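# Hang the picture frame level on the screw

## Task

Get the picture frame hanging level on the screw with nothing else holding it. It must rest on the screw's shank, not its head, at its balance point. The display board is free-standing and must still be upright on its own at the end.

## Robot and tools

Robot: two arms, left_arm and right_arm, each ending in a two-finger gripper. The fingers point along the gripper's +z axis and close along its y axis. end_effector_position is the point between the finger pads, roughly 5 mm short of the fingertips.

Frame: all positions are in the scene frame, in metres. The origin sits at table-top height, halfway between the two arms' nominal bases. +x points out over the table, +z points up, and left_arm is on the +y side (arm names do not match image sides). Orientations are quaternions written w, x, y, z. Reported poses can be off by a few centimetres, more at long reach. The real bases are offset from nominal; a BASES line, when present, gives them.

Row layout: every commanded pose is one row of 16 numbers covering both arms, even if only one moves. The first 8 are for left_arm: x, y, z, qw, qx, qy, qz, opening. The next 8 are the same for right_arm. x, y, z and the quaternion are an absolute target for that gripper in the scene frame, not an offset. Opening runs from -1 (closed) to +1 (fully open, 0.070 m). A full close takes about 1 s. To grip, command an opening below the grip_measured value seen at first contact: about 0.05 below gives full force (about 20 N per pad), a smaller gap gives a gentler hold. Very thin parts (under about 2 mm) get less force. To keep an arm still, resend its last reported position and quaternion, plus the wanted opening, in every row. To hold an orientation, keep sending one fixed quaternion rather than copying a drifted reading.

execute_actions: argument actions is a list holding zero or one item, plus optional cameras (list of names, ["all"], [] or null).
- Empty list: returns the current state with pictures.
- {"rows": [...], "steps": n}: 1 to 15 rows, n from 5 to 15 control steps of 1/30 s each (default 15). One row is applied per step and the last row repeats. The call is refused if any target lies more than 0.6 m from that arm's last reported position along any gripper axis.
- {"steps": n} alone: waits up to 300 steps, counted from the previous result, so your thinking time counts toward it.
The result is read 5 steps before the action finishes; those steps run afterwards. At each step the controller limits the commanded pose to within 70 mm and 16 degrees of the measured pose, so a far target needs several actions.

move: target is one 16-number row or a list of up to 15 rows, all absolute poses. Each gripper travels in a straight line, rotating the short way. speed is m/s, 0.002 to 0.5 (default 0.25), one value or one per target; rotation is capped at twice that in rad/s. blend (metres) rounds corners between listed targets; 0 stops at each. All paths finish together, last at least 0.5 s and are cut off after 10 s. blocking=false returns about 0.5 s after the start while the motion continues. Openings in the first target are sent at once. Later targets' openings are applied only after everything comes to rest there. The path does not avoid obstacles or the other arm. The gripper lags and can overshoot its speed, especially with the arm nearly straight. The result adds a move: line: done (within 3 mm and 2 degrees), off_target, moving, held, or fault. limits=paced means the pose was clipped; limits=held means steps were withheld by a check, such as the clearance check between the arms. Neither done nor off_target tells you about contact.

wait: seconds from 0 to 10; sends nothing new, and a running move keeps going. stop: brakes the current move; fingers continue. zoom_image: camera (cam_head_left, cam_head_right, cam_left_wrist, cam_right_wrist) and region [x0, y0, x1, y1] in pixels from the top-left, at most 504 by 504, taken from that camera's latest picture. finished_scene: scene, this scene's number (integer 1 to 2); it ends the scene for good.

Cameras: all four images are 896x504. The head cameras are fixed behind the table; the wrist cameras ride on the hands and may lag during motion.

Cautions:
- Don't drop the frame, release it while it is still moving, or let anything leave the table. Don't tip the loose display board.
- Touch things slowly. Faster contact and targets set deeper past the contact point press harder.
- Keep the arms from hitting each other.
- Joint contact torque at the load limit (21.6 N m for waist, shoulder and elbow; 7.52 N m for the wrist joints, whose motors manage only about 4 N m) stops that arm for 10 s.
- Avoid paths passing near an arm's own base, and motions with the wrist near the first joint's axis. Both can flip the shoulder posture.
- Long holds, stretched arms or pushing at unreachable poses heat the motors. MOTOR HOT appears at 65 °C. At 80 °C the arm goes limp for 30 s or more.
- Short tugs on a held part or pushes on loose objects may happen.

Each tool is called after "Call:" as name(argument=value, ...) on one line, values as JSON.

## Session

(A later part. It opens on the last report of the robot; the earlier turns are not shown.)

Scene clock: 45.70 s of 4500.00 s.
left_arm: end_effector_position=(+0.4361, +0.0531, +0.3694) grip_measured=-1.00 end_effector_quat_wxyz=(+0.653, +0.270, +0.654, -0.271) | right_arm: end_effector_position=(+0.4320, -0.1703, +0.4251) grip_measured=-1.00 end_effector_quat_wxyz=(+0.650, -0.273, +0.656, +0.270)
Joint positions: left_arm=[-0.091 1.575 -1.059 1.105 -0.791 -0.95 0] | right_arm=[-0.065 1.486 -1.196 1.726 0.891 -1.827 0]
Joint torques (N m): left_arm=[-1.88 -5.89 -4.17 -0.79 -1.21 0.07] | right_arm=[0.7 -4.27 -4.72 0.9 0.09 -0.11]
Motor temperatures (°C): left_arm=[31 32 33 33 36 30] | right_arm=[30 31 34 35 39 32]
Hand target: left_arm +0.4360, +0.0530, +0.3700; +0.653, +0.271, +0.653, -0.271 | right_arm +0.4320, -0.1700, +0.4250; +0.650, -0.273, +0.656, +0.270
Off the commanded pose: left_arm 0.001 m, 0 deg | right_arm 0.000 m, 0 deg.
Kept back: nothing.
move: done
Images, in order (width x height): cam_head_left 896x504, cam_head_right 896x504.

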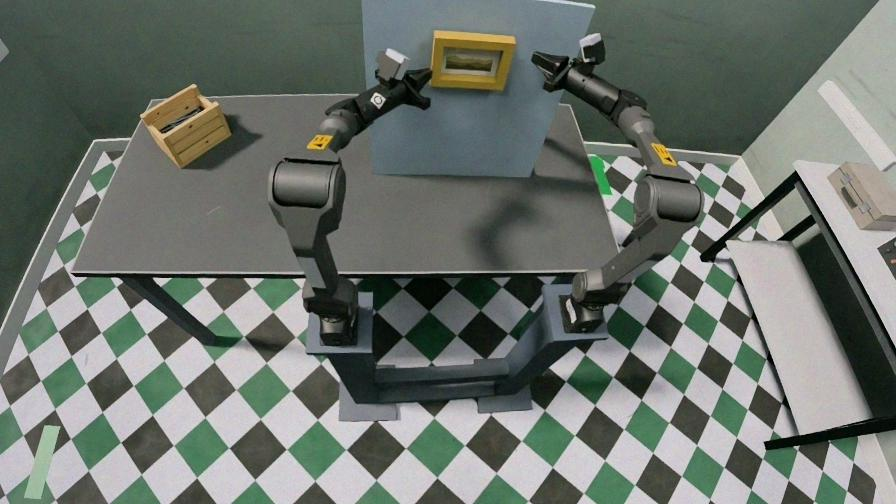

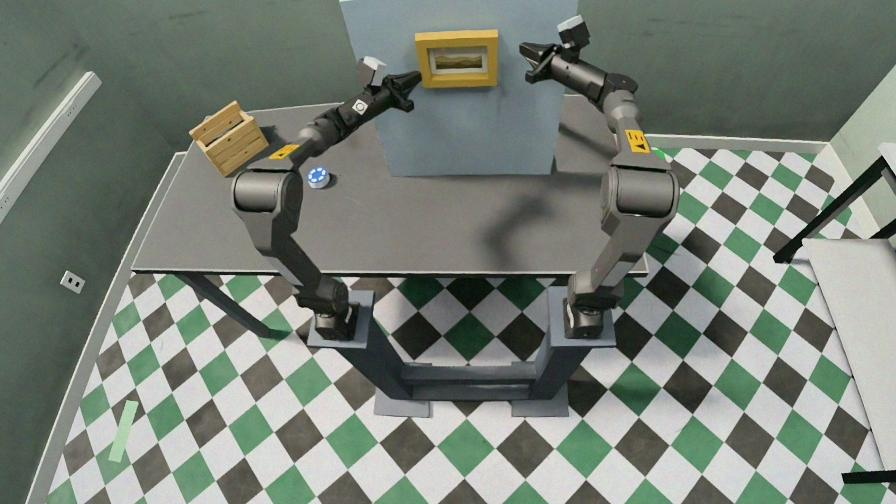

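Call:
move(target=[0.433, 0.082, 0.370, 0.6533, 0.2706, 0.6533, -0.2706, -1, 0.432, -0.170, 0.425, 0.650, -0.273, 0.656, 0.270, -1], speed=0.05, cameras=["cam_head_right", "cam_head_left", "cam_left_wrist", "cam_right_wrist"])

Call:
zoom_image(camera="cam_head_right", region=[402, 20, 506, 100])

Call:
zoom_image(camera="cam_head_left", region=[420, 20, 524, 100])

Call:
zoom_image(camera="cam_right_wrist", region=[300, 60, 500, 260])

Call:
zoom_image(camera="cam_left_wrist", region=[360, 0, 560, 220])

Scene clock: 47.10 s of 4500.00 s.
left_arm: end_effector_position=(+0.4331, +0.0823, +0.3702) grip_measured=-1.00 end_effector_quat_wxyz=(+0.653, +0.271, +0.653, -0.271) | right_arm: end_effector_position=(+0.4320, -0.1703, +0.4251) grip_measured=-1.00 end_effector_quat_wxyz=(+0.650, -0.273, +0.656, +0.270)
Joint positions: left_arm=[0.015 1.56 -1.044 1.183 -0.88 -1.001 0] | right_arm=[-0.065 1.486 -1.196 1.726 0.891 -1.827 0]
Joint torques (N m): left_arm=[-0.75 -6.88 -2.78 -0.77 -0.61 -0.06] | right_arm=[0.68 -4.3 -4.68 0.89 0.09 -0.1]
Motor temperatures (°C): left_arm=[31 32 33 33 36 30] | right_arm=[30 31 34 35 39 32]
Hand target: left_arm +0.4330, +0.0820, +0.3700; +0.653, +0.271, +0.653, -0.271 | right_arm +0.4320, -0.1700, +0.4250; +0.650, -0.273, +0.656, +0.270
Off the commanded pose: left_arm 0.000 m, 0 deg | right_arm 0.000 m, 0 deg.
Kept back: nothing.
move: done
camera_calibration:
cam_left_wrist: T_world_to_cam=[[-0.690238, -0.723492, -0.0114466, 0.366303], [-0.398413, 0.393211, -0.828645, 0.447542], [0.604019, -0.567402, -0.559658, 0.113988], [0, 0, 0, 1]] pos_world=[0.362292, 0.153716, 0.43884]
cam_right_wrist: T_world_to_cam=[[0.700852, -0.712283, -0.0382054, -0.407166], [-0.461419, -0.411866, -0.785785, 0.4569], [0.543966, 0.568348, -0.617318, 0.242546], [0, 0, 0, 1]] pos_world=[0.364249, -0.239686, 0.493198]

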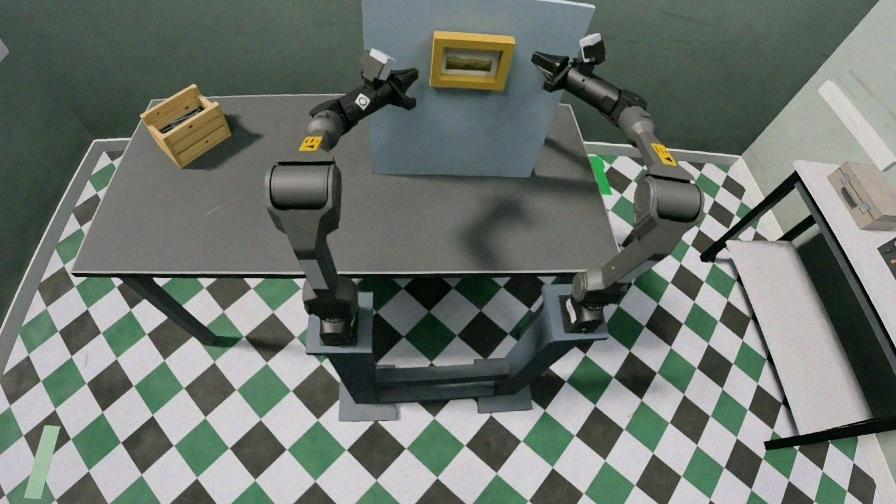

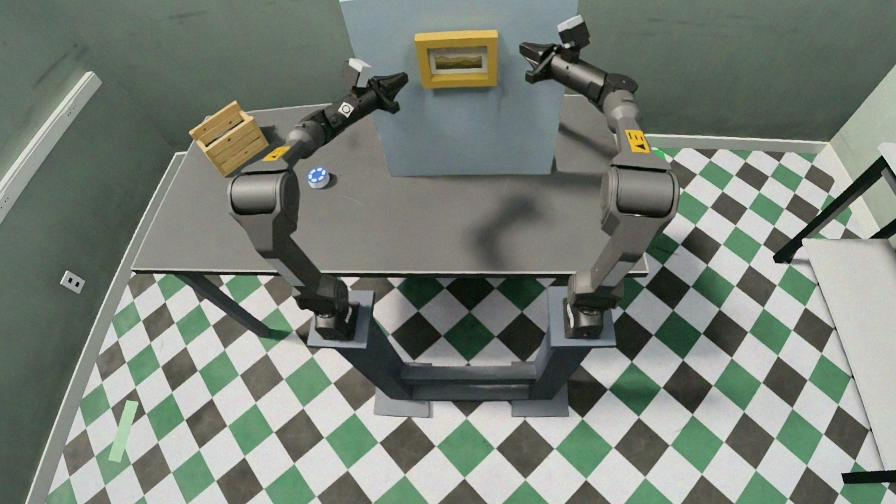

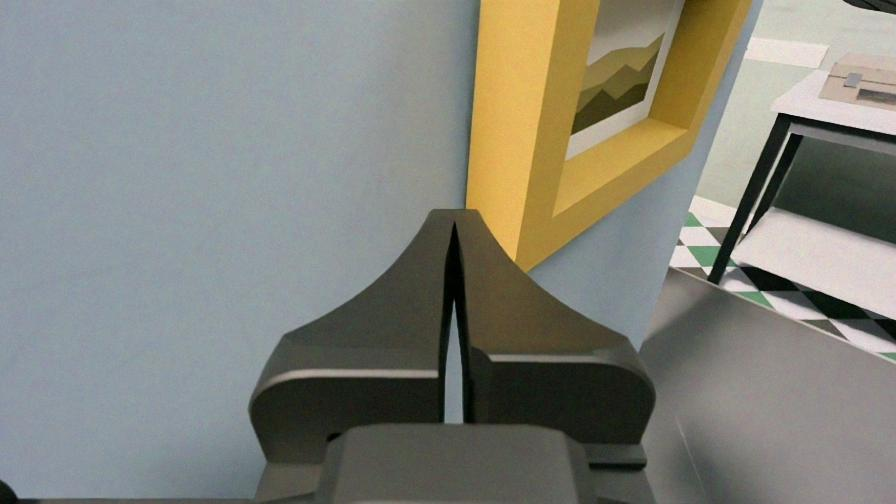

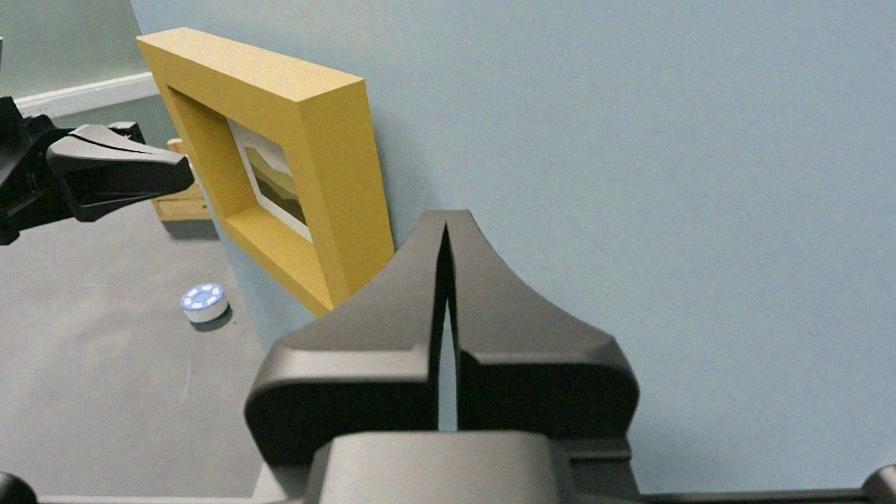

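Scaled by 4.846 from the camera's 896x504 image, which has a finer 1280x720 frame.

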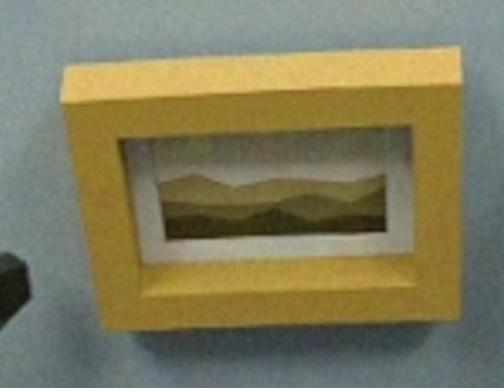

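Scaled by 4.846 from the camera's 896x504 image, which has a finer 1280x720 frame.

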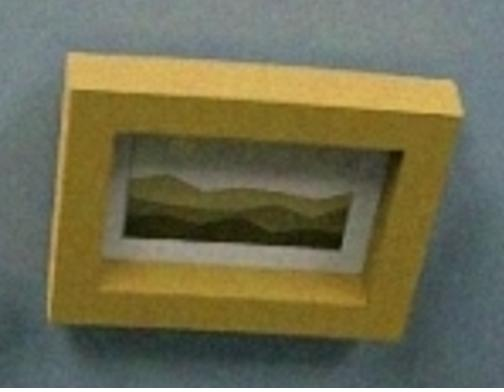

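Scaled by 2.520 from the camera's 896x504 image, which has a finer 1280x720 frame.

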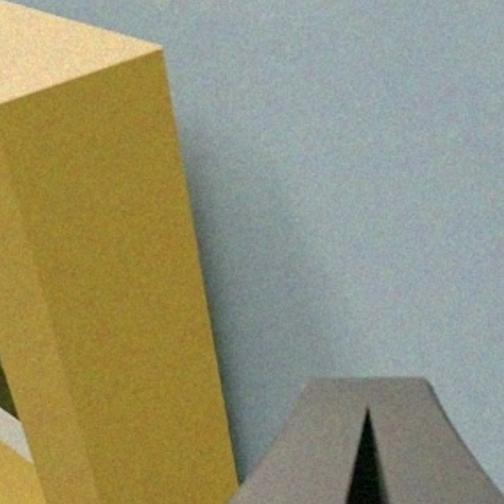

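Scaled by 2.291 from the camera's 896x504 image, which has a finer 1280x720 frame.

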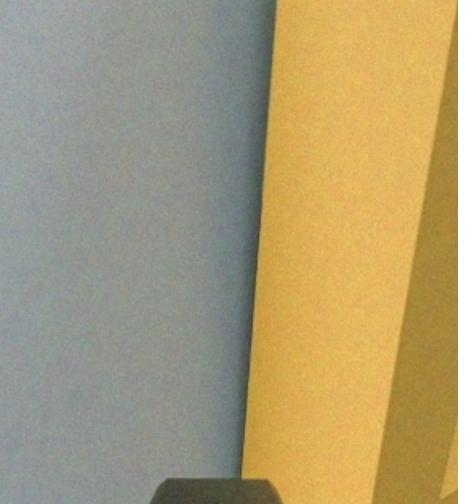

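Call:
finished_scene(scene=1)

The scene is finished: the task was done.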